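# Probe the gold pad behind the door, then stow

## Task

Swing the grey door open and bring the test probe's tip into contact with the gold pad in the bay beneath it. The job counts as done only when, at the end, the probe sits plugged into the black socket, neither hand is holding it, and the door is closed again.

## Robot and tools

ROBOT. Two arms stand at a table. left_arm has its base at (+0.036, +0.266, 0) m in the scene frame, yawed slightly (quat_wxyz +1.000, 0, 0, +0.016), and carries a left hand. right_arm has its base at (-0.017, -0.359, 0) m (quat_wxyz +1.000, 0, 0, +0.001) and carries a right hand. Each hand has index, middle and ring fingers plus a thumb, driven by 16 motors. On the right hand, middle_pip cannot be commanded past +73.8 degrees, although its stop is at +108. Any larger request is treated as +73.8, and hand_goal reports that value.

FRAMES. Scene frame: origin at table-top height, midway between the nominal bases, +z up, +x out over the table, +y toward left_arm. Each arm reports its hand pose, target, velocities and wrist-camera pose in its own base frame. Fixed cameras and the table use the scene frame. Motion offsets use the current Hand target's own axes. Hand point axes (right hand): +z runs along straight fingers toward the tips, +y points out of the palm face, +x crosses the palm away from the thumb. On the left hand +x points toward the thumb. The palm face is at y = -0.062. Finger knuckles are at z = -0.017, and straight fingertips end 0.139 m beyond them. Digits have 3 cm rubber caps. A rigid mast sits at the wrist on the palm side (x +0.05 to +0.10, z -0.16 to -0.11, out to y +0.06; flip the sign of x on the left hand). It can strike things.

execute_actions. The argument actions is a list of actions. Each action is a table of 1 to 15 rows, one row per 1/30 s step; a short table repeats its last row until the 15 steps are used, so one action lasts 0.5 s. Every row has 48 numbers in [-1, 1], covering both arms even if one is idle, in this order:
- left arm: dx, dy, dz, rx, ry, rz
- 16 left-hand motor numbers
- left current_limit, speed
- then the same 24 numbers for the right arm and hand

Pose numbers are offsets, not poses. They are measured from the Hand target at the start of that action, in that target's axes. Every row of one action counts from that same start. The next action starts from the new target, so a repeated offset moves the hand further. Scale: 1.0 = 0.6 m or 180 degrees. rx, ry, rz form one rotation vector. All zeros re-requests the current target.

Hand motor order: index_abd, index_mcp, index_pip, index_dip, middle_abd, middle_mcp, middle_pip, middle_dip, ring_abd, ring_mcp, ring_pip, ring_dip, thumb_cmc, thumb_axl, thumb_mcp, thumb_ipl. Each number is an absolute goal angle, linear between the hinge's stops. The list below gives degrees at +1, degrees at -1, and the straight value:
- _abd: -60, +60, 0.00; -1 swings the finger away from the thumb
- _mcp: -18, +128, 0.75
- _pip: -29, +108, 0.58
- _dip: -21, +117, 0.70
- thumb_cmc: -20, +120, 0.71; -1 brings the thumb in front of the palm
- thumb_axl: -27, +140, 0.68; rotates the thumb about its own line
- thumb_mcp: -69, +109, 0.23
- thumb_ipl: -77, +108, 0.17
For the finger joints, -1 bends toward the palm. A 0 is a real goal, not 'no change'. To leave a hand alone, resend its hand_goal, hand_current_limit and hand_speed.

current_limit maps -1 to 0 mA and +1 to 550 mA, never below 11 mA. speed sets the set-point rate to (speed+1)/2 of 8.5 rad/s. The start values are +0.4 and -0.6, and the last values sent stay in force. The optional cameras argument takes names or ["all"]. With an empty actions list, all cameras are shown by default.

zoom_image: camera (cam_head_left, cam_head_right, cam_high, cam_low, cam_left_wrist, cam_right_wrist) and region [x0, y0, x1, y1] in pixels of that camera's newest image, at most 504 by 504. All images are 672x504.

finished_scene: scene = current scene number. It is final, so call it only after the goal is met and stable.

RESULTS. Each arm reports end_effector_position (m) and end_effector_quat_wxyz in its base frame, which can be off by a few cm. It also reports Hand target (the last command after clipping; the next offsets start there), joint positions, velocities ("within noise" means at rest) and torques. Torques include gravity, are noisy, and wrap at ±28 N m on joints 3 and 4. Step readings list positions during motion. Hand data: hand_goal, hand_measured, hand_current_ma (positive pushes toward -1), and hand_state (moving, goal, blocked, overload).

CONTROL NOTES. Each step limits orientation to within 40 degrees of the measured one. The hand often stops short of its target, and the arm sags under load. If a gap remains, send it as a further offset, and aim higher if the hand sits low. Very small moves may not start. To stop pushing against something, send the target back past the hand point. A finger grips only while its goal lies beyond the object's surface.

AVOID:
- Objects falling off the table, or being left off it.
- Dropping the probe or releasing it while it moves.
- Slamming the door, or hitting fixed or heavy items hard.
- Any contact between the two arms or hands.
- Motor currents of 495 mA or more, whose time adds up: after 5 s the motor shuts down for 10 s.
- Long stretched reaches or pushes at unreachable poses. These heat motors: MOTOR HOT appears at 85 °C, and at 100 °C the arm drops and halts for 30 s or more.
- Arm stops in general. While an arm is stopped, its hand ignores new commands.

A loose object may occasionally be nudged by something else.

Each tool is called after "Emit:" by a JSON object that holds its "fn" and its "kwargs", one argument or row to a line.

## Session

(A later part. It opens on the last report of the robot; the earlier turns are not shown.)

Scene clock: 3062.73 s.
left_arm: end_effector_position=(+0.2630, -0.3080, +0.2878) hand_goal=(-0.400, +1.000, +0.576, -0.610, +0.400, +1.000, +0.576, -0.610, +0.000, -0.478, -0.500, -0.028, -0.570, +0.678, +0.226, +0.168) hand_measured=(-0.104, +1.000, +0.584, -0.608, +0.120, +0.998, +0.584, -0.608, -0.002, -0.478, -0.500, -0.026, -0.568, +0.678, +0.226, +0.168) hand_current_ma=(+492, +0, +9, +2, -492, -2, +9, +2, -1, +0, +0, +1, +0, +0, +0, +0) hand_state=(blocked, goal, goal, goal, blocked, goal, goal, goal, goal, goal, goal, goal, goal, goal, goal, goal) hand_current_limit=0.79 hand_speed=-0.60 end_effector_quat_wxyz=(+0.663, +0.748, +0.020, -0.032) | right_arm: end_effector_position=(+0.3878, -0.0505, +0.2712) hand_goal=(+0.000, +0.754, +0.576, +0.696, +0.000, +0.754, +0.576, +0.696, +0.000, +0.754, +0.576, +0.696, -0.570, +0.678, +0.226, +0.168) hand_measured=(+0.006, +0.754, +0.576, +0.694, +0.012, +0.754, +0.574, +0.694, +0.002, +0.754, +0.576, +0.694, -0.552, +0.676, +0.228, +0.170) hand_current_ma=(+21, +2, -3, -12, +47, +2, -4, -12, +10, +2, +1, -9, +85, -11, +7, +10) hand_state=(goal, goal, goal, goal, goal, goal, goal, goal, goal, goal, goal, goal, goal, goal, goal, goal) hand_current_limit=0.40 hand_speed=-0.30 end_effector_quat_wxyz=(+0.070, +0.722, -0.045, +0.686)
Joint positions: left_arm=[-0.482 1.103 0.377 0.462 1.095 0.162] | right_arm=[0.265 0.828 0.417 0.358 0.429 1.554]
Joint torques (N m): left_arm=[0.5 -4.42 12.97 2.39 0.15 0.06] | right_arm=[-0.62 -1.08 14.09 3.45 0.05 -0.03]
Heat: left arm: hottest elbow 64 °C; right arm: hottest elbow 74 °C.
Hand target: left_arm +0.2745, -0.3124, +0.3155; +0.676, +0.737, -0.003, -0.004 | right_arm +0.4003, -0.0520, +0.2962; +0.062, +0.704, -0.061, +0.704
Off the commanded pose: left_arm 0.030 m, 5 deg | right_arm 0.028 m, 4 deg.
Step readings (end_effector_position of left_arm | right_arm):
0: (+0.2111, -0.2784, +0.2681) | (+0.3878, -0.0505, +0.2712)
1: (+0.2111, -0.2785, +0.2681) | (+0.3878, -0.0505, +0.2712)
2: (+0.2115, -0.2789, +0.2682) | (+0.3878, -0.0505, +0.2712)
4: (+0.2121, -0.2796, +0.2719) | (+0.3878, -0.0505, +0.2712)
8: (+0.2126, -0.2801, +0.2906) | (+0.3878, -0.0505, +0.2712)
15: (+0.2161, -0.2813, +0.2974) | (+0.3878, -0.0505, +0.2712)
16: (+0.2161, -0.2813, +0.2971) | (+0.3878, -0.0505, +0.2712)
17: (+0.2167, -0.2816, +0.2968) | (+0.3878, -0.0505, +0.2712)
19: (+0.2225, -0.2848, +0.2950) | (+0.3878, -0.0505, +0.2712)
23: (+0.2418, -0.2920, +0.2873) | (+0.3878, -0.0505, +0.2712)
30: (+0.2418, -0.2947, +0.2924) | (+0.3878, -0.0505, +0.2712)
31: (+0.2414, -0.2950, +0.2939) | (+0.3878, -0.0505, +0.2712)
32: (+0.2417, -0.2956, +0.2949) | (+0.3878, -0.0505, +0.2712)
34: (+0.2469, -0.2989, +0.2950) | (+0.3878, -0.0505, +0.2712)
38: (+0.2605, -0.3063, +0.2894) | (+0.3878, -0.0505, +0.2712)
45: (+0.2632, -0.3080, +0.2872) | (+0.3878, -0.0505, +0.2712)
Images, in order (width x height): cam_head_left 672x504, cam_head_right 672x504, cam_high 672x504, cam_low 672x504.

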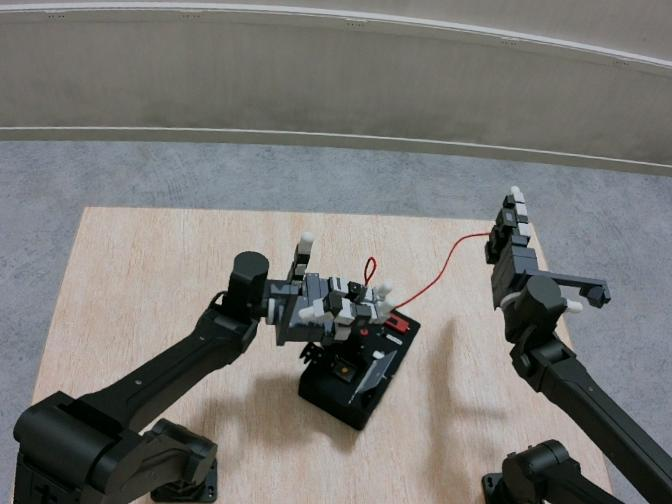

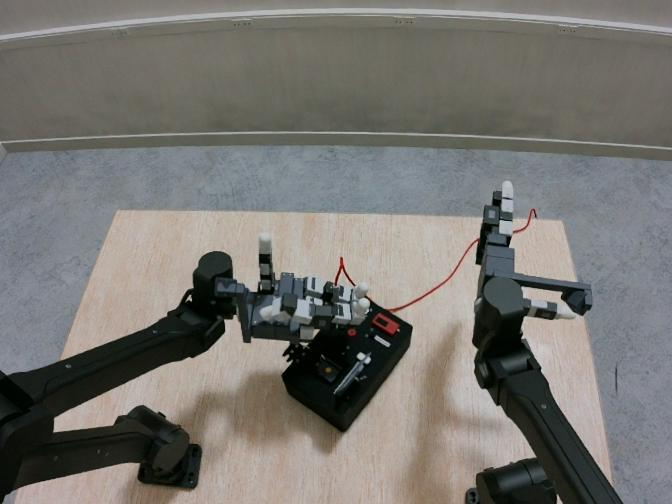

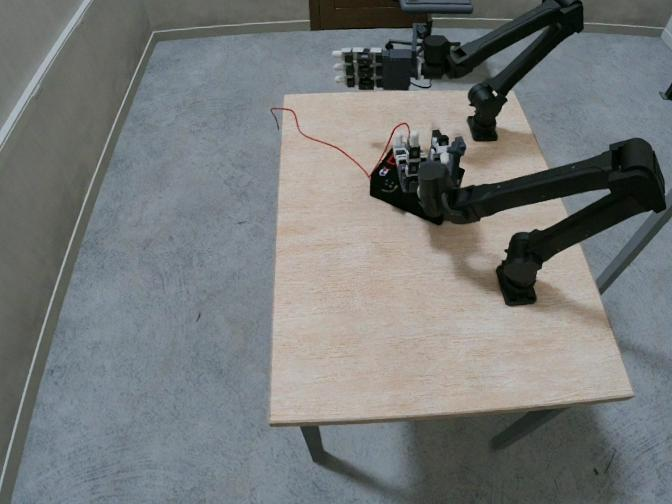

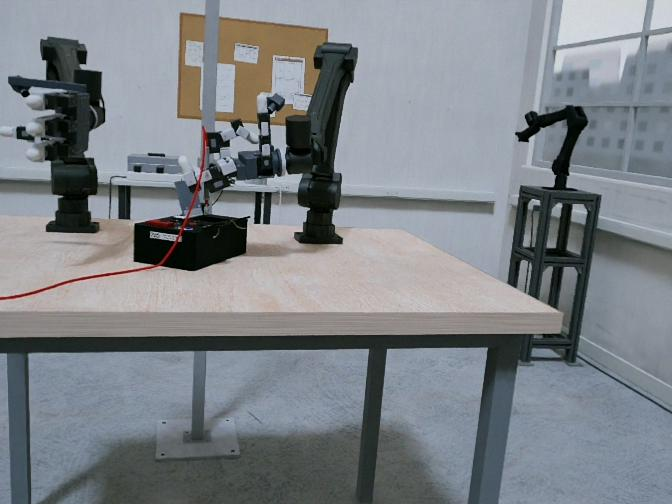

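Emit:
{"fn": "zoom_image", "kwargs": {
  "camera": "cam_low",
  "region": [180, 110, 240, 170]
}}

Emit:
{"fn": "zoom_image", "kwargs": {
  "camera": "cam_head_right",
  "region": [320, 270, 360, 310]
}}

Emit:
{"fn": "zoom_image", "kwargs": {
  "camera": "cam_head_left",
  "region": [345, 270, 385, 310]
}}

Emit:
{"fn": "zoom_image", "kwargs": {
  "camera": "cam_head_right",
  "region": [325, 310, 365, 350]
}}

Scaled by 8.400 from the camera's 672x504 image, which has a finer 960x720 frame.

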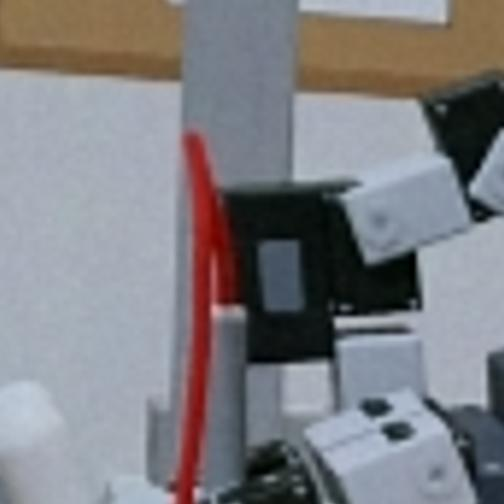

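Scaled by 12.600 from the camera's 672x504 image, which has a finer 960x720 frame.

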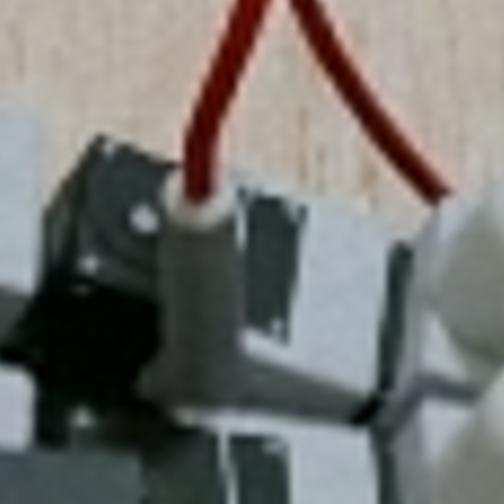

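Scaled by 12.600 from the camera's 672x504 image, which has a finer 960x720 frame.

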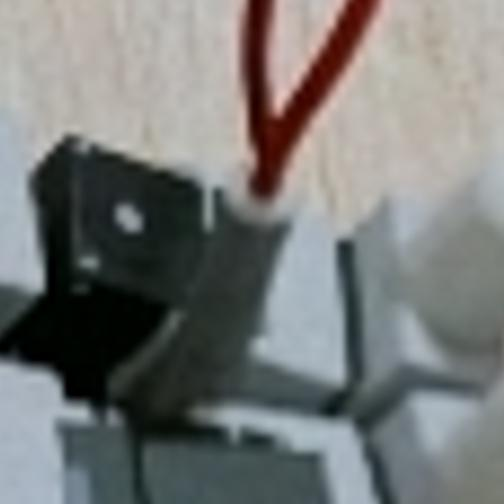

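Scaled by 12.600 from the camera's 672x504 image, which has a finer 960x720 frame.

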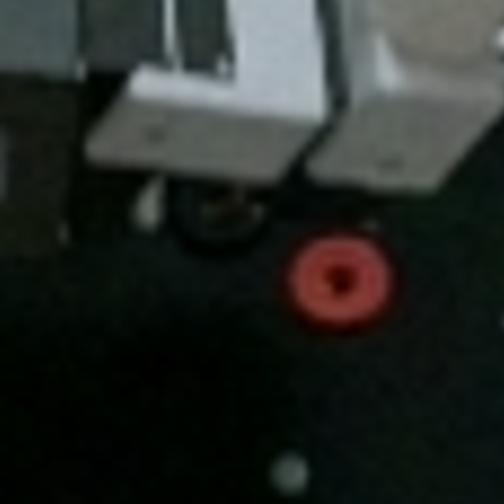

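Emit:
{"fn": "execute_actions", "kwargs": {
  "actions": [
    [[-0.005,-0.0335,0,0,0,0,-0.4,1.0,0.576,-0.61,0.4,1.0,0.576,-0.61,0,-0.479,-0.5,-0.029,-0.571,0.678,0.225,0.168,0.79,-0.6,0,0,0,0,0,0,0,0.754,0.576,0.696,0,0.754,0.576,0.696,0,0.754,0.576,0.696,-0.571,0.678,0.225,0.168,0.4,-0.3]]
  ],
  "cameras": ["cam_head_left","cam_head_right","cam_low"]
}}

Emit:
{"fn": "zoom_image", "kwargs": {
  "camera": "cam_head_right",
  "region": [325, 310, 365, 350]
}}

Emit:
{"fn": "zoom_image", "kwargs": {
  "camera": "cam_head_left",
  "region": [340, 310, 380, 350]
}}

Emit:
{"fn": "zoom_image", "kwargs": {
  "camera": "cam_low",
  "region": [180, 180, 230, 230]
}}

Scene clock: 3114.90 s.
left_arm: end_effector_position=(+0.2658, -0.3097, +0.2856) hand_goal=(-0.400, +1.000, +0.576, -0.610, +0.400, +1.000, +0.576, -0.610, +0.000, -0.478, -0.500, -0.028, -0.570, +0.678, +0.226, +0.168) hand_measured=(-0.104, +1.000, +0.584, -0.608, +0.120, +0.998, +0.584, -0.608, -0.002, -0.478, -0.500, -0.026, -0.568, +0.678, +0.226, +0.168) hand_current_ma=(+492, +0, +9, +2, -492, -2, +9, +2, -1, +0, +0, +1, +0, +0, +0, +0) hand_state=(blocked, goal, goal, goal, blocked, goal, goal, goal, goal, goal, goal, goal, goal, goal, goal, goal) hand_current_limit=0.79 hand_speed=-0.60 end_effector_quat_wxyz=(+0.669, +0.743, +0.006, -0.018) | right_arm: end_effector_position=(+0.3878, -0.0505, +0.2712) hand_goal=(+0.000, +0.754, +0.576, +0.696, +0.000, +0.754, +0.576, +0.696, +0.000, +0.754, +0.576, +0.696, -0.570, +0.678, +0.226, +0.168) hand_measured=(+0.006, +0.754, +0.576, +0.694, +0.012, +0.754, +0.574, +0.694, +0.002, +0.754, +0.576, +0.694, -0.552, +0.676, +0.228, +0.170) hand_current_ma=(+21, +2, -3, -12, +47, +2, -4, -12, +10, +2, +1, -9, +85, -11, +7, +10) hand_state=(goal, goal, goal, goal, goal, goal, goal, goal, goal, goal, goal, goal, goal, goal, goal, goal) hand_current_limit=0.40 hand_speed=-0.30 end_effector_quat_wxyz=(+0.070, +0.722, -0.045, +0.686)
Joint positions: left_arm=[-0.482 1.152 0.377 0.548 1.095 0.169] | right_arm=[0.265 0.828 0.417 0.358 0.429 1.554]
Joint torques (N m): left_arm=[0.32 -4.54 9.59 2.78 0.13 -0.02] | right_arm=[-1.14 -1.61 14.08 3.34 0 -0.02]
Heat: left arm: hottest elbow 68 °C; right arm: hottest elbow 74 °C.
Hand target: left_arm +0.2715, -0.3106, +0.2954; +0.676, +0.737, -0.003, -0.004 | right_arm +0.4003, -0.0520, +0.2962; +0.062, +0.704, -0.061, +0.704
Off the commanded pose: left_arm 0.011 m, 2 deg | right_arm 0.028 m, 4 deg.
Step readings (end_effector_position of left_arm | right_arm):
0: (+0.2630, -0.3080, +0.2879) | (+0.3878, -0.0505, +0.2712)
1: (+0.2629, -0.3079, +0.2880) | (+0.3878, -0.0505, +0.2712)
2: (+0.2629, -0.3080, +0.2885) | (+0.3878, -0.0505, +0.2712)
4: (+0.2632, -0.3082, +0.2888) | (+0.3878, -0.0505, +0.2712)
8: (+0.2655, -0.3096, +0.2845) | (+0.3878, -0.0505, +0.2712)
15: (+0.2660, -0.3099, +0.2847) | (+0.3878, -0.0505, +0.2712)
Images, in order (width x height): cam_head_left 672x504, cam_head_right 672x504, cam_low 672x504.

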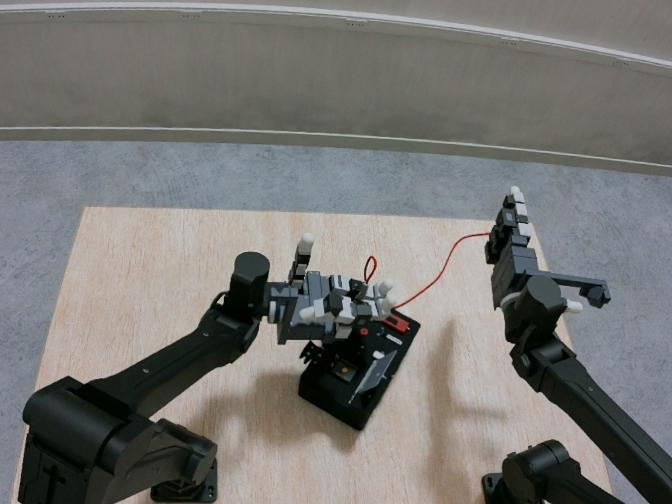

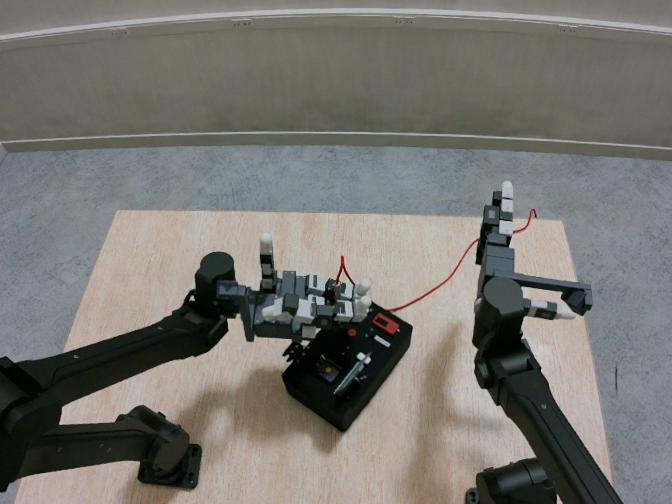

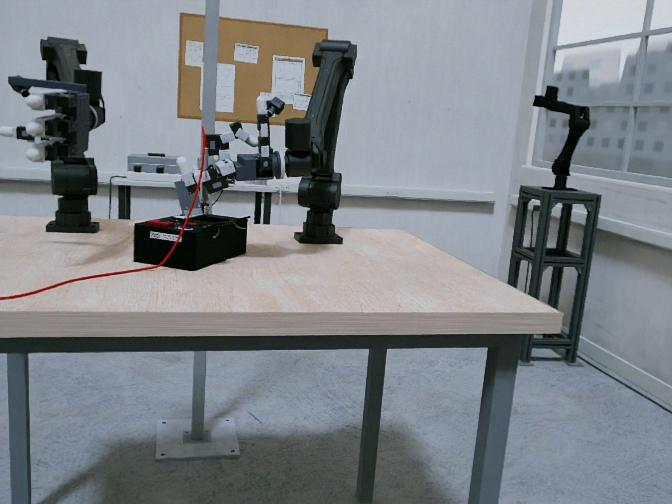

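Scaled by 12.600 from the camera's 672x504 image, which has a finer 960x720 frame.

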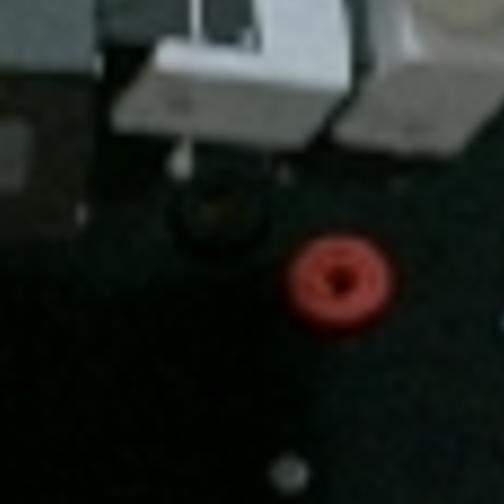

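Scaled by 12.600 from the camera's 672x504 image, which has a finer 960x720 frame.

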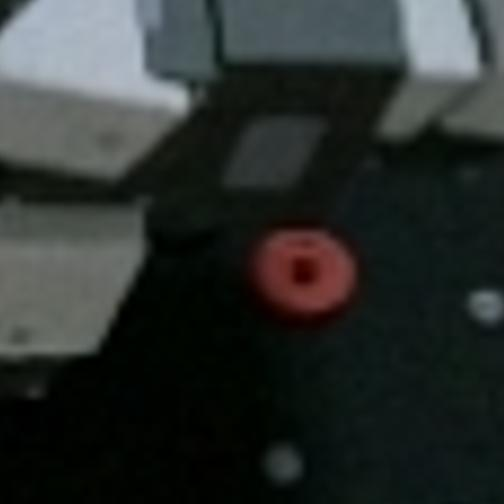

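Scaled by 10.080 from the camera's 672x504 image, which has a finer 960x720 frame.

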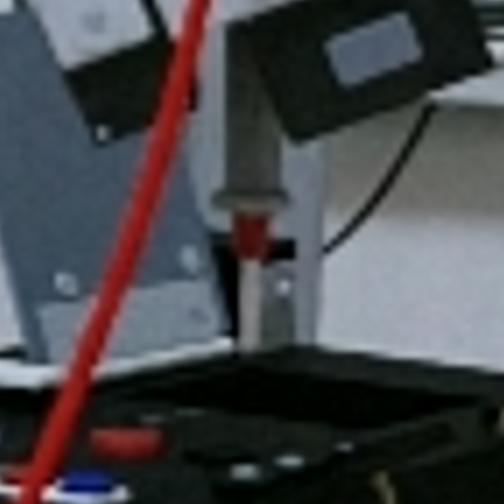

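Emit:
{"fn": "execute_actions", "kwargs": {
  "actions": [
    [[-0.0125,-0.0163,0.0048,0,0,0,-0.4,1.0,0.576,-0.61,0.4,1.0,0.576,-0.61,0,-0.479,-0.5,-0.029,-0.571,0.678,0.225,0.168,0.79,-0.6,0,0,0,0,0,0,0,0.754,0.576,0.696,0,0.754,0.576,0.696,0,0.754,0.576,0.696,-0.571,0.678,0.225,0.168,0.4,-0.3]]
  ],
  "cameras": ["cam_head_left","cam_head_right","cam_low"]
}}

Emit:
{"fn": "zoom_image", "kwargs": {
  "camera": "cam_head_right",
  "region": [325, 310, 365, 350]
}}

Emit:
{"fn": "zoom_image", "kwargs": {
  "camera": "cam_head_right",
  "region": [320, 270, 360, 310]
}}

Emit:
{"fn": "zoom_image", "kwargs": {
  "camera": "cam_low",
  "region": [180, 180, 230, 230]
}}

Emit:
{"fn": "zoom_image", "kwargs": {
  "camera": "cam_low",
  "region": [180, 130, 230, 180]
}}

Scene clock: 3140.93 s.
left_arm: end_effector_position=(+0.2675, -0.3100, +0.2886) hand_goal=(-0.400, +1.000, +0.576, -0.610, +0.400, +1.000, +0.576, -0.610, +0.000, -0.478, -0.500, -0.028, -0.570, +0.678, +0.226, +0.168) hand_measured=(-0.104, +1.000, +0.584, -0.608, +0.120, +0.998, +0.584, -0.608, -0.002, -0.478, -0.500, -0.026, -0.568, +0.678, +0.226, +0.168) hand_current_ma=(+492, +0, +9, +2, -492, -2, +9, +2, -1, +0, +0, +1, +0, +0, +0, +0) hand_state=(blocked, goal, goal, goal, blocked, goal, goal, goal, goal, goal, goal, goal, goal, goal, goal, goal) hand_current_limit=0.79 hand_speed=-0.60 end_effector_quat_wxyz=(+0.675, +0.738, +0.000, -0.001) | right_arm: end_effector_position=(+0.3878, -0.0505, +0.2712) hand_goal=(+0.000, +0.754, +0.576, +0.696, +0.000, +0.754, +0.576, +0.696, +0.000, +0.754, +0.576, +0.696, -0.570, +0.678, +0.226, +0.168) hand_measured=(+0.006, +0.754, +0.576, +0.694, +0.012, +0.754, +0.574, +0.694, +0.002, +0.754, +0.576, +0.694, -0.552, +0.676, +0.228, +0.170) hand_current_ma=(+21, +2, -3, -12, +47, +2, -4, -12, +10, +2, +1, -9, +85, -11, +7, +10) hand_state=(goal, goal, goal, goal, goal, goal, goal, goal, goal, goal, goal, goal, goal, goal, goal, goal) hand_current_limit=0.40 hand_speed=-0.30 end_effector_quat_wxyz=(+0.070, +0.722, -0.045, +0.686)
Joint positions: left_arm=[-0.484 1.168 0.377 0.599 1.081 0.169] | right_arm=[0.265 0.828 0.417 0.358 0.429 1.554]
Joint torques (N m): left_arm=[-1.26 -4.89 7.01 2.7 -0.06 -0.11] | right_arm=[-1.67 -1.9 14.04 3.41 -0.01 -0.05]
Heat: left arm: hottest elbow 64 °C; right arm: hottest elbow 75 °C.
Hand target: left_arm +0.2640, -0.3126, +0.2854; +0.676, +0.737, -0.003, -0.004 | right_arm +0.4003, -0.0520, +0.2962; +0.062, +0.704, -0.061, +0.704
Off the commanded pose: left_arm 0.005 m, 0 deg | right_arm 0.028 m, 4 deg.
Step readings (end_effector_position of left_arm | right_arm):
0: (+0.2658, -0.3097, +0.2857) | (+0.3878, -0.0505, +0.2712)
1: (+0.2658, -0.3097, +0.2858) | (+0.3878, -0.0505, +0.2712)
2: (+0.2659, -0.3097, +0.2861) | (+0.3878, -0.0505, +0.2712)
4: (+0.2667, -0.3096, +0.2871) | (+0.3878, -0.0505, +0.2712)
8: (+0.2679, -0.3096, +0.2876) | (+0.3878, -0.0505, +0.2712)
15: (+0.2676, -0.3100, +0.2884) | (+0.3878, -0.0505, +0.2712)
Images, in order (width x height): cam_head_left 672x504, cam_head_right 672x504, cam_low 672x504.

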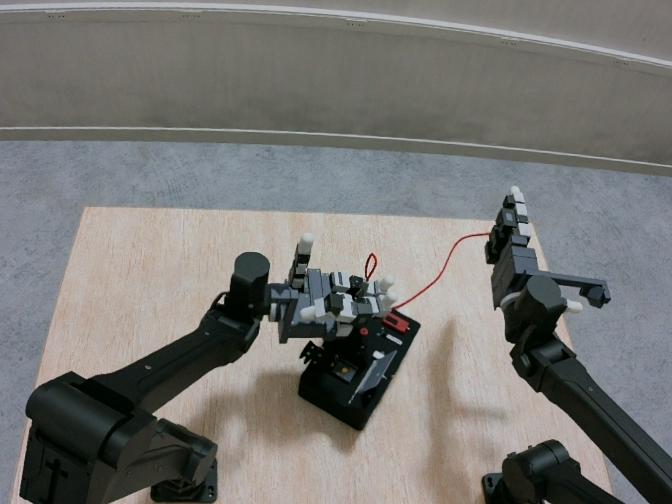

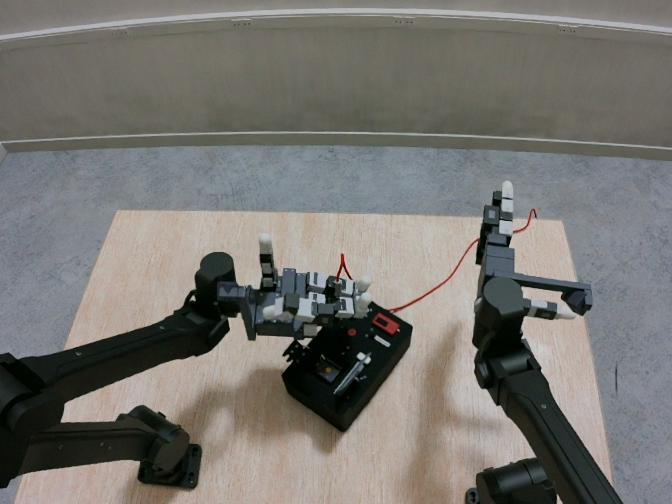

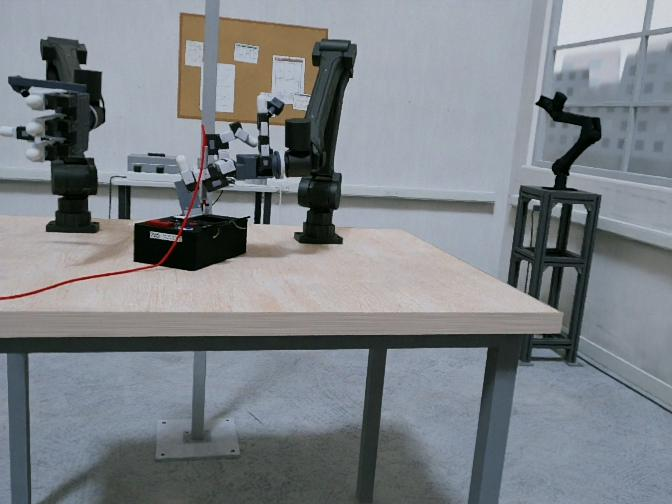

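Scaled by 12.600 from the camera's 672x504 image, which has a finer 960x720 frame.

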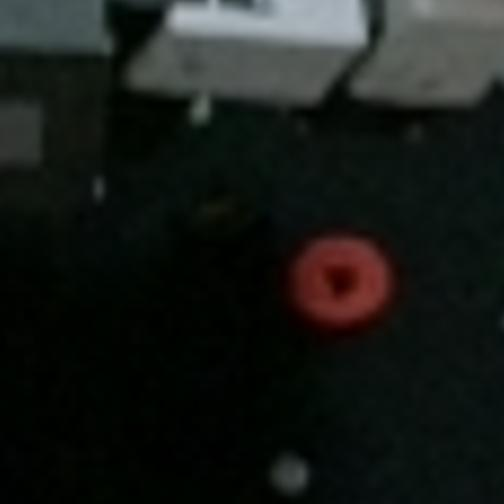

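Scaled by 12.600 from the camera's 672x504 image, which has a finer 960x720 frame.

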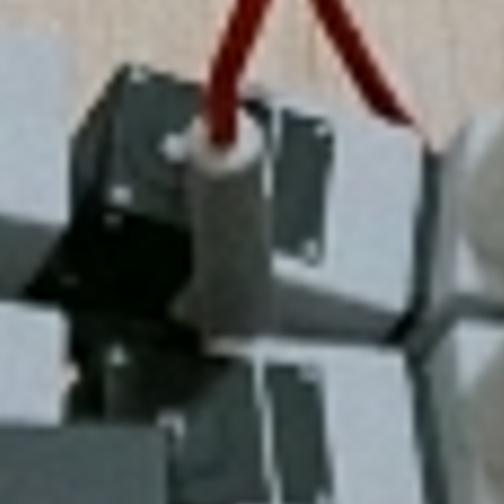

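Scaled by 10.080 from the camera's 672x504 image, which has a finer 960x720 frame.

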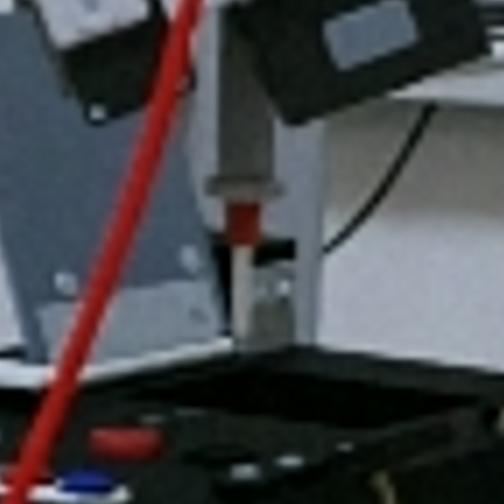

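Scaled by 10.080 from the camera's 672x504 image, which has a finer 960x720 frame.

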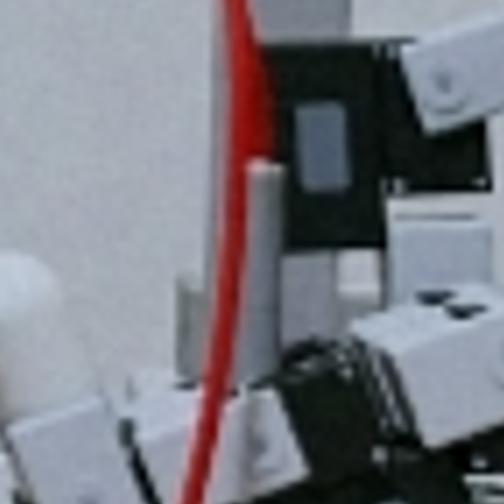

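Emit:
{"fn": "execute_actions", "kwargs": {
  "actions": [
    [[-0.01,-0.003,0.0035,0,0,0,-0.4,1.0,0.576,-0.61,0.4,1.0,0.576,-0.61,0,-0.479,-0.5,-0.029,-0.571,0.678,0.225,0.168,0.79,-0.6,0,0,0,0,0,0,0,0.754,0.576,0.696,0,0.754,0.576,0.696,0,0.754,0.576,0.696,-0.571,0.678,0.225,0.168,0.4,-0.3]]
  ],
  "cameras": ["cam_head_left","cam_head_right","cam_low"]
}}

Emit:
{"fn": "zoom_image", "kwargs": {
  "camera": "cam_head_right",
  "region": [325, 310, 365, 350]
}}

Emit:
{"fn": "zoom_image", "kwargs": {
  "camera": "cam_low",
  "region": [180, 180, 230, 230]
}}

Scene clock: 3153.57 s.
left_arm: end_effector_position=(+0.2620, -0.3127, +0.2847) hand_goal=(-0.400, +1.000, +0.576, -0.610, +0.400, +1.000, +0.576, -0.610, +0.000, -0.478, -0.500, -0.028, -0.570, +0.678, +0.226, +0.168) hand_measured=(-0.104, +1.000, +0.584, -0.608, +0.120, +0.998, +0.584, -0.608, -0.002, -0.478, -0.500, -0.026, -0.568, +0.678, +0.226, +0.168) hand_current_ma=(+492, +0, +9, +2, -492, -2, +9, +2, -1, +0, +0, +1, +0, +0, +0, +0) hand_state=(blocked, goal, goal, goal, blocked, goal, goal, goal, goal, goal, goal, goal, goal, goal, goal, goal) hand_current_limit=0.79 hand_speed=-0.60 end_effector_quat_wxyz=(+0.674, +0.739, +0.000, -0.002) | right_arm: end_effector_position=(+0.3878, -0.0505, +0.2712) hand_goal=(+0.000, +0.754, +0.576, +0.696, +0.000, +0.754, +0.576, +0.696, +0.000, +0.754, +0.576, +0.696, -0.570, +0.678, +0.226, +0.168) hand_measured=(+0.006, +0.754, +0.576, +0.694, +0.012, +0.754, +0.574, +0.694, +0.002, +0.754, +0.576, +0.694, -0.552, +0.676, +0.228, +0.170) hand_current_ma=(+21, +2, -3, -12, +47, +2, -4, -12, +10, +2, +1, -9, +85, -11, +7, +10) hand_state=(goal, goal, goal, goal, goal, goal, goal, goal, goal, goal, goal, goal, goal, goal, goal, goal) hand_current_limit=0.40 hand_speed=-0.30 end_effector_quat_wxyz=(+0.070, +0.722, -0.045, +0.686)
Joint positions: left_arm=[-0.501 1.168 0.364 0.612 1.065 0.165] | right_arm=[0.265 0.828 0.417 0.358 0.429 1.554]
Joint torques (N m): left_arm=[-1.2 -5.07 6.86 2.55 -0.05 -0.13] | right_arm=[-0.97 -1.32 14.15 3.43 0.03 -0.05]
Heat: left arm: hottest elbow 61 °C; right arm: hottest elbow 75 °C.
Hand target: left_arm +0.2579, -0.3143, +0.2834; +0.676, +0.737, -0.003, -0.004 | right_arm +0.4003, -0.0520, +0.2962; +0.062, +0.704, -0.061, +0.704
Off the commanded pose: left_arm 0.005 m, 1 deg | right_arm 0.028 m, 4 deg.
Step readings (end_effector_position of left_arm | right_arm):
0: (+0.2675, -0.3100, +0.2886) | (+0.3878, -0.0505, +0.2712)
1: (+0.2676, -0.3100, +0.2886) | (+0.3878, -0.0505, +0.2712)
2: (+0.2677, -0.3101, +0.2885) | (+0.3878, -0.0505, +0.2712)
4: (+0.2668, -0.3108, +0.2877) | (+0.3878, -0.0505, +0.2712)
8: (+0.2629, -0.3124, +0.2848) | (+0.3878, -0.0505, +0.2712)
15: (+0.2620, -0.3127, +0.2846) | (+0.3878, -0.0505, +0.2712)
Images, in order (width x height): cam_head_left 672x504, cam_head_right 672x504, cam_low 672x504.

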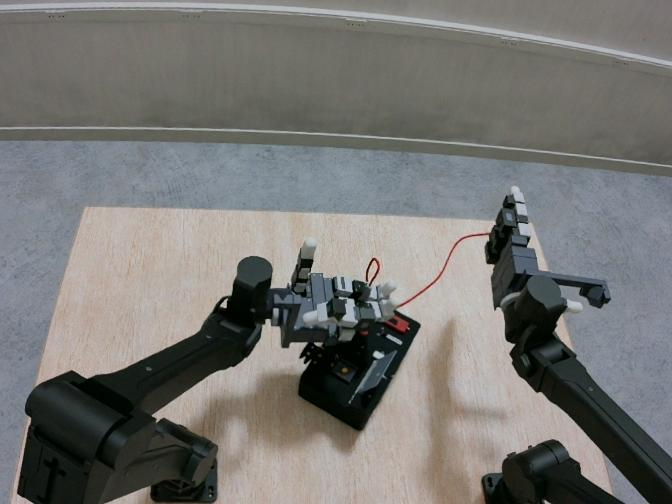

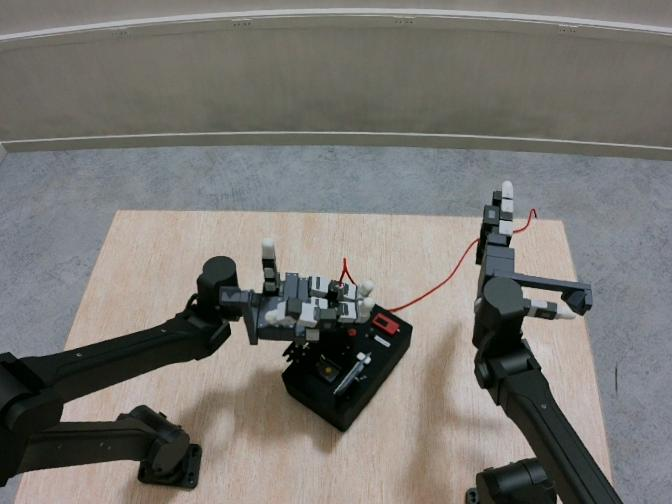

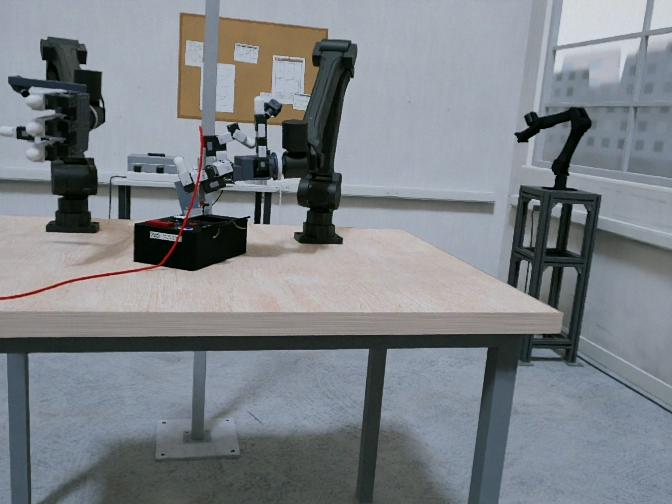

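Scaled by 12.600 from the camera's 672x504 image, which has a finer 960x720 frame.

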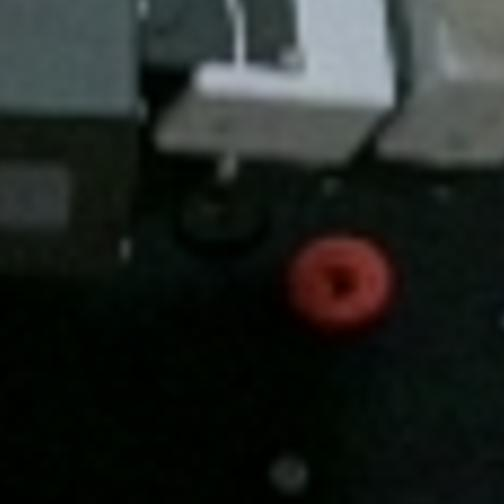

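Scaled by 10.080 from the camera's 672x504 image, which has a finer 960x720 frame.

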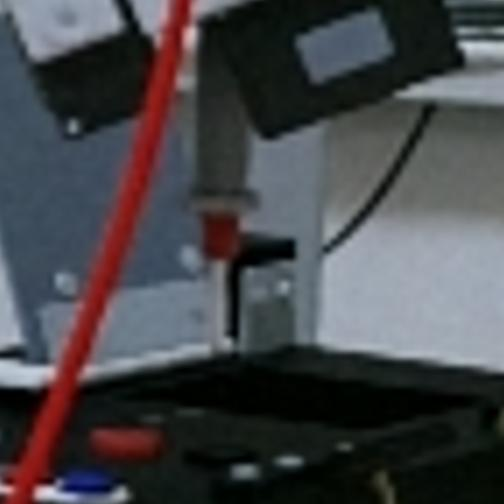

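Emit:
{"fn": "execute_actions", "kwargs": {
  "actions": [
    [[0.0033,-0.0168,0.0,0,0,0,-0.4,1.0,0.576,-0.61,0.4,1.0,0.576,-0.61,0,-0.479,-0.5,-0.029,-0.571,0.678,0.225,0.168,0.79,-0.6,0,0,0,0,0,0,0,0.754,0.576,0.696,0,0.754,0.576,0.696,0,0.754,0.576,0.696,-0.571,0.678,0.225,0.168,0.4,-0.3]]
  ],
  "cameras": ["cam_head_left","cam_head_right","cam_low"]
}}

Emit:
{"fn": "zoom_image", "kwargs": {
  "camera": "cam_head_right",
  "region": [325, 310, 365, 350]
}}

Emit:
{"fn": "zoom_image", "kwargs": {
  "camera": "cam_low",
  "region": [185, 200, 215, 230]
}}

Emit:
{"fn": "zoom_image", "kwargs": {
  "camera": "cam_low",
  "region": [180, 140, 230, 190]
}}

Scene clock: 3166.40 s.
left_arm: end_effector_position=(+0.2627, -0.3130, +0.2761) hand_goal=(-0.400, +1.000, +0.576, -0.610, +0.400, +1.000, +0.576, -0.610, +0.000, -0.478, -0.500, -0.028, -0.570, +0.678, +0.226, +0.168) hand_measured=(-0.104, +1.000, +0.584, -0.608, +0.120, +0.998, +0.584, -0.608, -0.002, -0.478, -0.500, -0.026, -0.568, +0.678, +0.226, +0.168) hand_current_ma=(+492, +0, +9, +2, -492, -2, +9, +2, -1, +0, +0, +1, +0, +0, +0, +0) hand_state=(blocked, goal, goal, goal, blocked, goal, goal, goal, goal, goal, goal, goal, goal, goal, goal, goal) hand_current_limit=0.79 hand_speed=-0.60 end_effector_quat_wxyz=(+0.674, +0.739, -0.001, -0.001) | right_arm: end_effector_position=(+0.3878, -0.0505, +0.2712) hand_goal=(+0.000, +0.754, +0.576, +0.696, +0.000, +0.754, +0.576, +0.696, +0.000, +0.754, +0.576, +0.696, -0.570, +0.678, +0.226, +0.168) hand_measured=(+0.006, +0.754, +0.576, +0.694, +0.012, +0.754, +0.574, +0.694, +0.002, +0.754, +0.576, +0.694, -0.552, +0.676, +0.228, +0.170) hand_current_ma=(+21, +2, -3, -12, +47, +2, -4, -12, +10, +2, +1, -9, +85, -11, +7, +10) hand_state=(goal, goal, goal, goal, goal, goal, goal, goal, goal, goal, goal, goal, goal, goal, goal, goal) hand_current_limit=0.40 hand_speed=-0.30 end_effector_quat_wxyz=(+0.070, +0.722, -0.045, +0.686)
Joint positions: left_arm=[-0.501 1.205 0.354 0.661 1.065 0.165] | right_arm=[0.265 0.828 0.417 0.358 0.429 1.554]
Joint torques (N m): left_arm=[-0.56 -4.84 6.6 2.58 0.17 -0.11] | right_arm=[-0.91 -1.38 14.28 3.38 0.04 -0.01]
Heat: left arm: hottest elbow 58 °C; right arm: hottest elbow 75 °C.
Hand target: left_arm +0.2599, -0.3134, +0.2734; +0.676, +0.737, -0.003, -0.004 | right_arm +0.4003, -0.0520, +0.2962; +0.062, +0.704, -0.061, +0.704
Off the commanded pose: left_arm 0.004 m, 0 deg | right_arm 0.028 m, 4 deg.
Step readings (end_effector_position of left_arm | right_arm):
0: (+0.2621, -0.3127, +0.2847) | (+0.3878, -0.0505, +0.2712)
1: (+0.2621, -0.3127, +0.2848) | (+0.3878, -0.0505, +0.2712)
2: (+0.2619, -0.3126, +0.2850) | (+0.3878, -0.0505, +0.2712)
4: (+0.2619, -0.3126, +0.2844) | (+0.3878, -0.0505, +0.2712)
8: (+0.2627, -0.3130, +0.2780) | (+0.3878, -0.0505, +0.2712)
15: (+0.2628, -0.3131, +0.2754) | (+0.3878, -0.0505, +0.2712)
Images, in order (width x height): cam_head_left 672x504, cam_head_right 672x504, cam_low 672x504.

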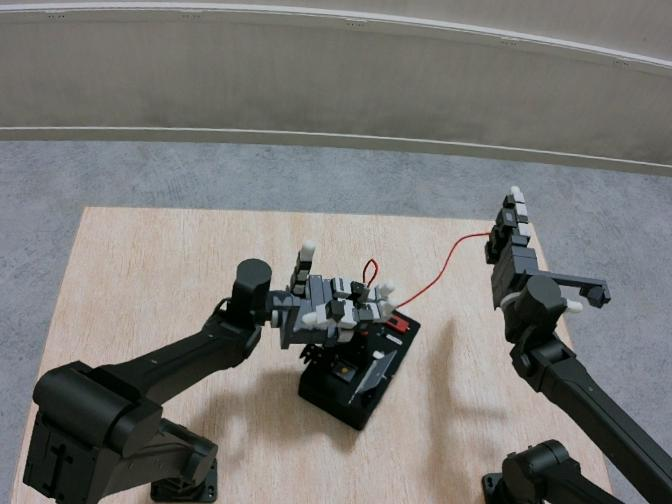

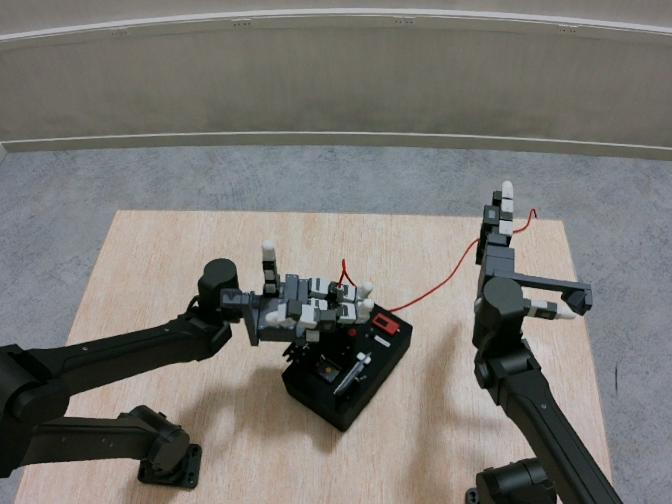

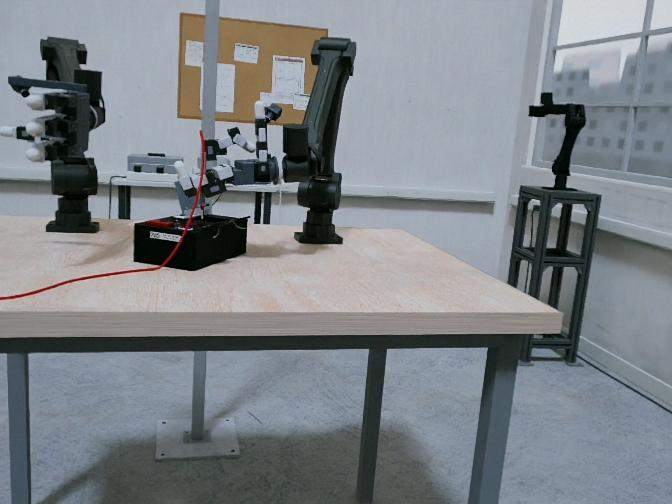

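Scaled by 12.600 from the camera's 672x504 image, which has a finer 960x720 frame.

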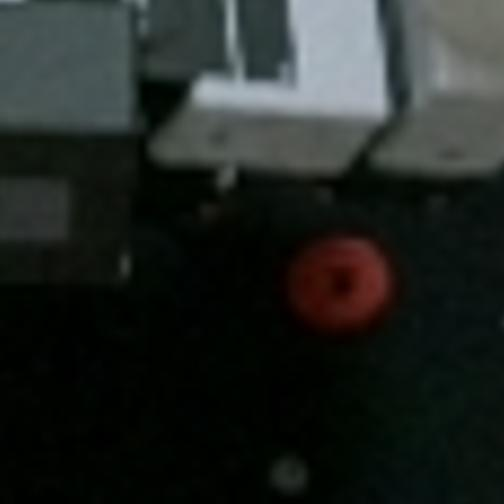

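Scaled by 16.800 from the camera's 672x504 image, which has a finer 960x720 frame.

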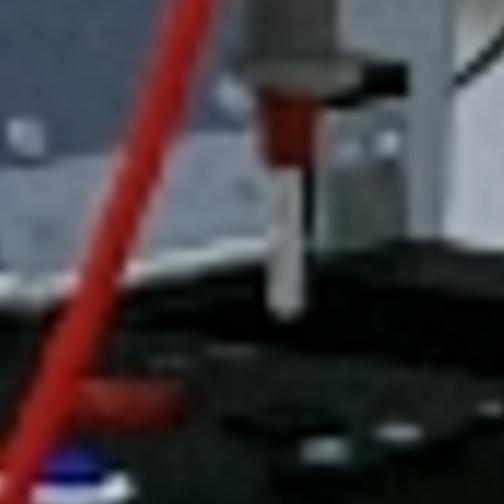

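Scaled by 10.080 from the camera's 672x504 image, which has a finer 960x720 frame.

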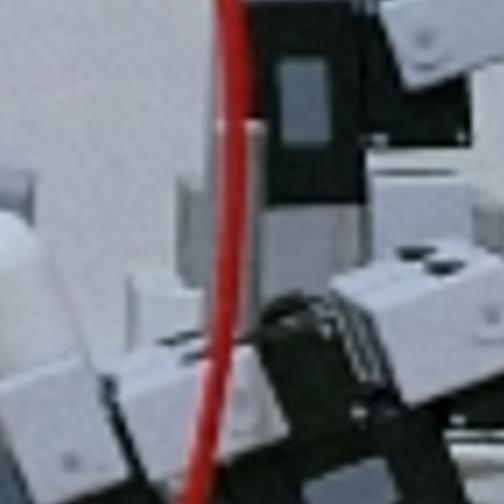

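Emit:
{"fn": "execute_actions", "kwargs": {
  "actions": [
    [[0.0067,-0.0104,-0.0045,0,0,0,-0.4,1.0,0.576,-0.61,0.4,1.0,0.576,-0.61,0,-0.479,-0.5,-0.029,-0.571,0.678,0.225,0.168,0.79,-0.6,0,0,0,0,0,0,0,0.754,0.576,0.696,0,0.754,0.576,0.696,0,0.754,0.576,0.696,-0.571,0.678,0.225,0.168,0.4,-0.3]]
  ],
  "cameras": ["cam_head_left","cam_head_right","cam_low"]
}}

Emit:
{"fn": "zoom_image", "kwargs": {
  "camera": "cam_head_right",
  "region": [325, 310, 365, 350]
}}

Emit:
{"fn": "zoom_image", "kwargs": {
  "camera": "cam_low",
  "region": [185, 200, 215, 230]
}}

Scene clock: 3177.03 s.
left_arm: end_effector_position=(+0.2627, -0.3141, +0.2705) hand_goal=(-0.400, +1.000, +0.576, -0.610, +0.400, +1.000, +0.576, -0.610, +0.000, -0.478, -0.500, -0.028, -0.570, +0.678, +0.226, +0.168) hand_measured=(-0.104, +1.000, +0.584, -0.608, +0.120, +0.998, +0.584, -0.608, -0.002, -0.478, -0.500, -0.026, -0.568, +0.678, +0.226, +0.168) hand_current_ma=(+492, +0, +9, +2, -492, -2, +9, +2, -1, +0, +0, +1, +0, +0, +0, +0) hand_state=(blocked, goal, goal, goal, blocked, goal, goal, goal, goal, goal, goal, goal, goal, goal, goal, goal) hand_current_limit=0.79 hand_speed=-0.60 end_effector_quat_wxyz=(+0.674, +0.738, -0.005, -0.008) | right_arm: end_effector_position=(+0.3878, -0.0505, +0.2712) hand_goal=(+0.000, +0.754, +0.576, +0.696, +0.000, +0.754, +0.576, +0.696, +0.000, +0.754, +0.576, +0.696, -0.570, +0.678, +0.226, +0.168) hand_measured=(+0.006, +0.754, +0.576, +0.694, +0.012, +0.754, +0.574, +0.694, +0.002, +0.754, +0.576, +0.694, -0.552, +0.676, +0.228, +0.170) hand_current_ma=(+21, +2, -3, -12, +47, +2, -4, -12, +10, +2, +1, -9, +85, -11, +7, +10) hand_state=(goal, goal, goal, goal, goal, goal, goal, goal, goal, goal, goal, goal, goal, goal, goal, goal) hand_current_limit=0.40 hand_speed=-0.30 end_effector_quat_wxyz=(+0.070, +0.722, -0.045, +0.686)
Joint positions: left_arm=[-0.5 1.234 0.354 0.686 1.082 0.165] | right_arm=[0.265 0.828 0.417 0.358 0.429 1.554]
Joint torques (N m): left_arm=[0.73 -5.07 6.28 2.76 0.18 -0.04] | right_arm=[-0.85 -1.38 14.02 3.38 0 -0.04]
Heat: left arm: hottest elbow 57 °C; right arm: hottest elbow 75 °C.
Hand target: left_arm +0.2639, -0.3103, +0.2674; +0.676, +0.737, -0.003, -0.004 | right_arm +0.4003, -0.0520, +0.2962; +0.062, +0.704, -0.061, +0.704
Off the commanded pose: left_arm 0.005 m, 1 deg | right_arm 0.028 m, 4 deg.
Step readings (end_effector_position of left_arm | right_arm):
0: (+0.2627, -0.3130, +0.2761) | (+0.3878, -0.0505, +0.2712)
1: (+0.2625, -0.3131, +0.2761) | (+0.3878, -0.0505, +0.2712)
2: (+0.2621, -0.3131, +0.2760) | (+0.3878, -0.0505, +0.2712)
4: (+0.2613, -0.3134, +0.2754) | (+0.3878, -0.0505, +0.2712)
8: (+0.2622, -0.3144, +0.2710) | (+0.3878, -0.0505, +0.2712)
15: (+0.2627, -0.3143, +0.2702) | (+0.3878, -0.0505, +0.2712)
Images, in order (width x height): cam_head_left 672x504, cam_head_right 672x504, cam_low 672x504.

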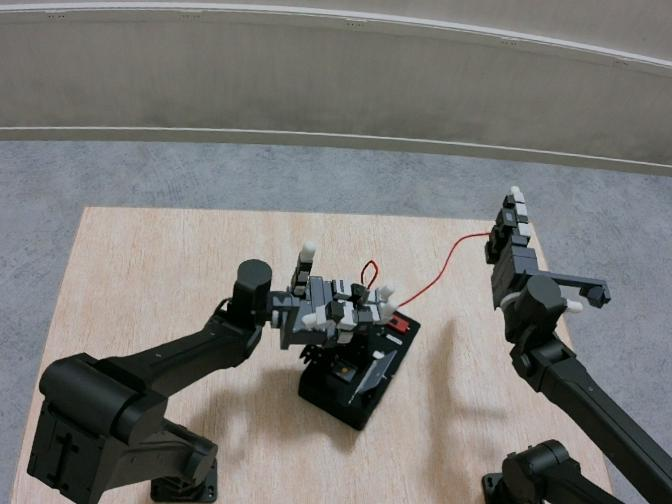

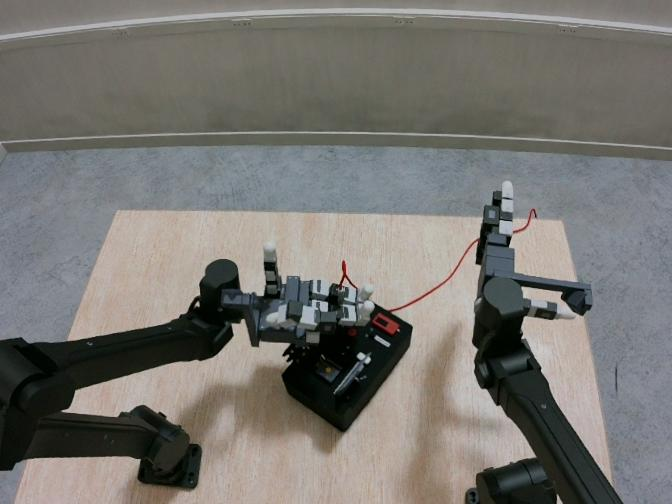

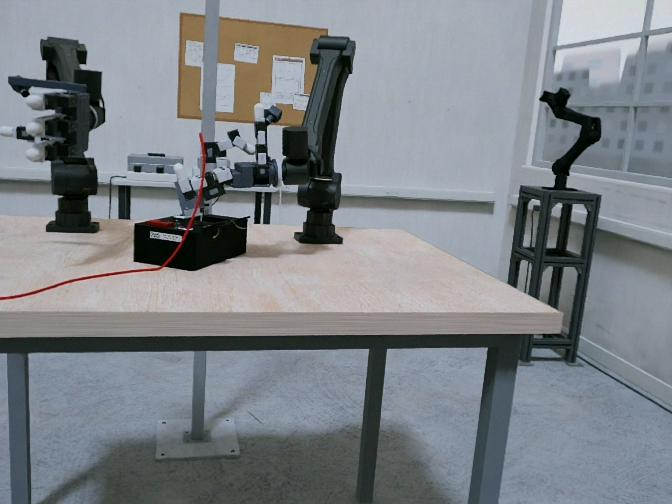

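Scaled by 12.600 from the camera's 672x504 image, which has a finer 960x720 frame.

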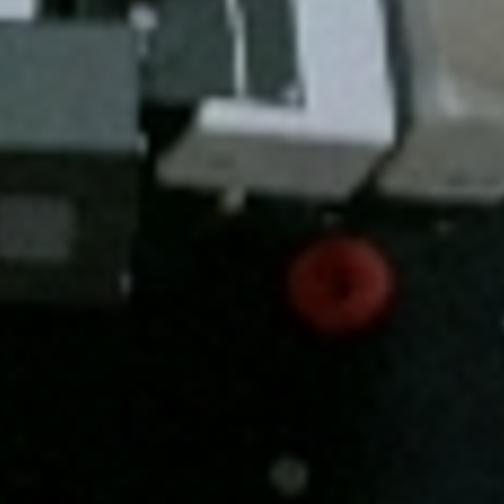

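Scaled by 16.800 from the camera's 672x504 image, which has a finer 960x720 frame.

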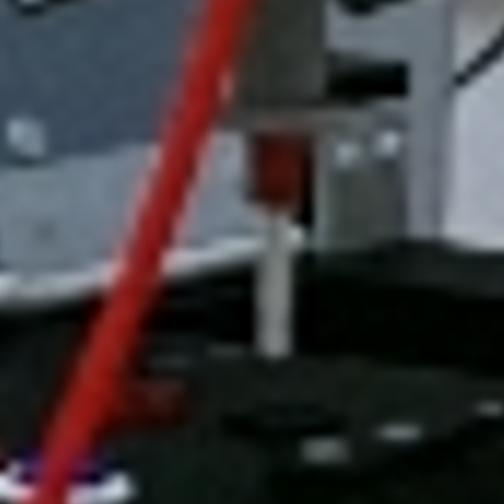

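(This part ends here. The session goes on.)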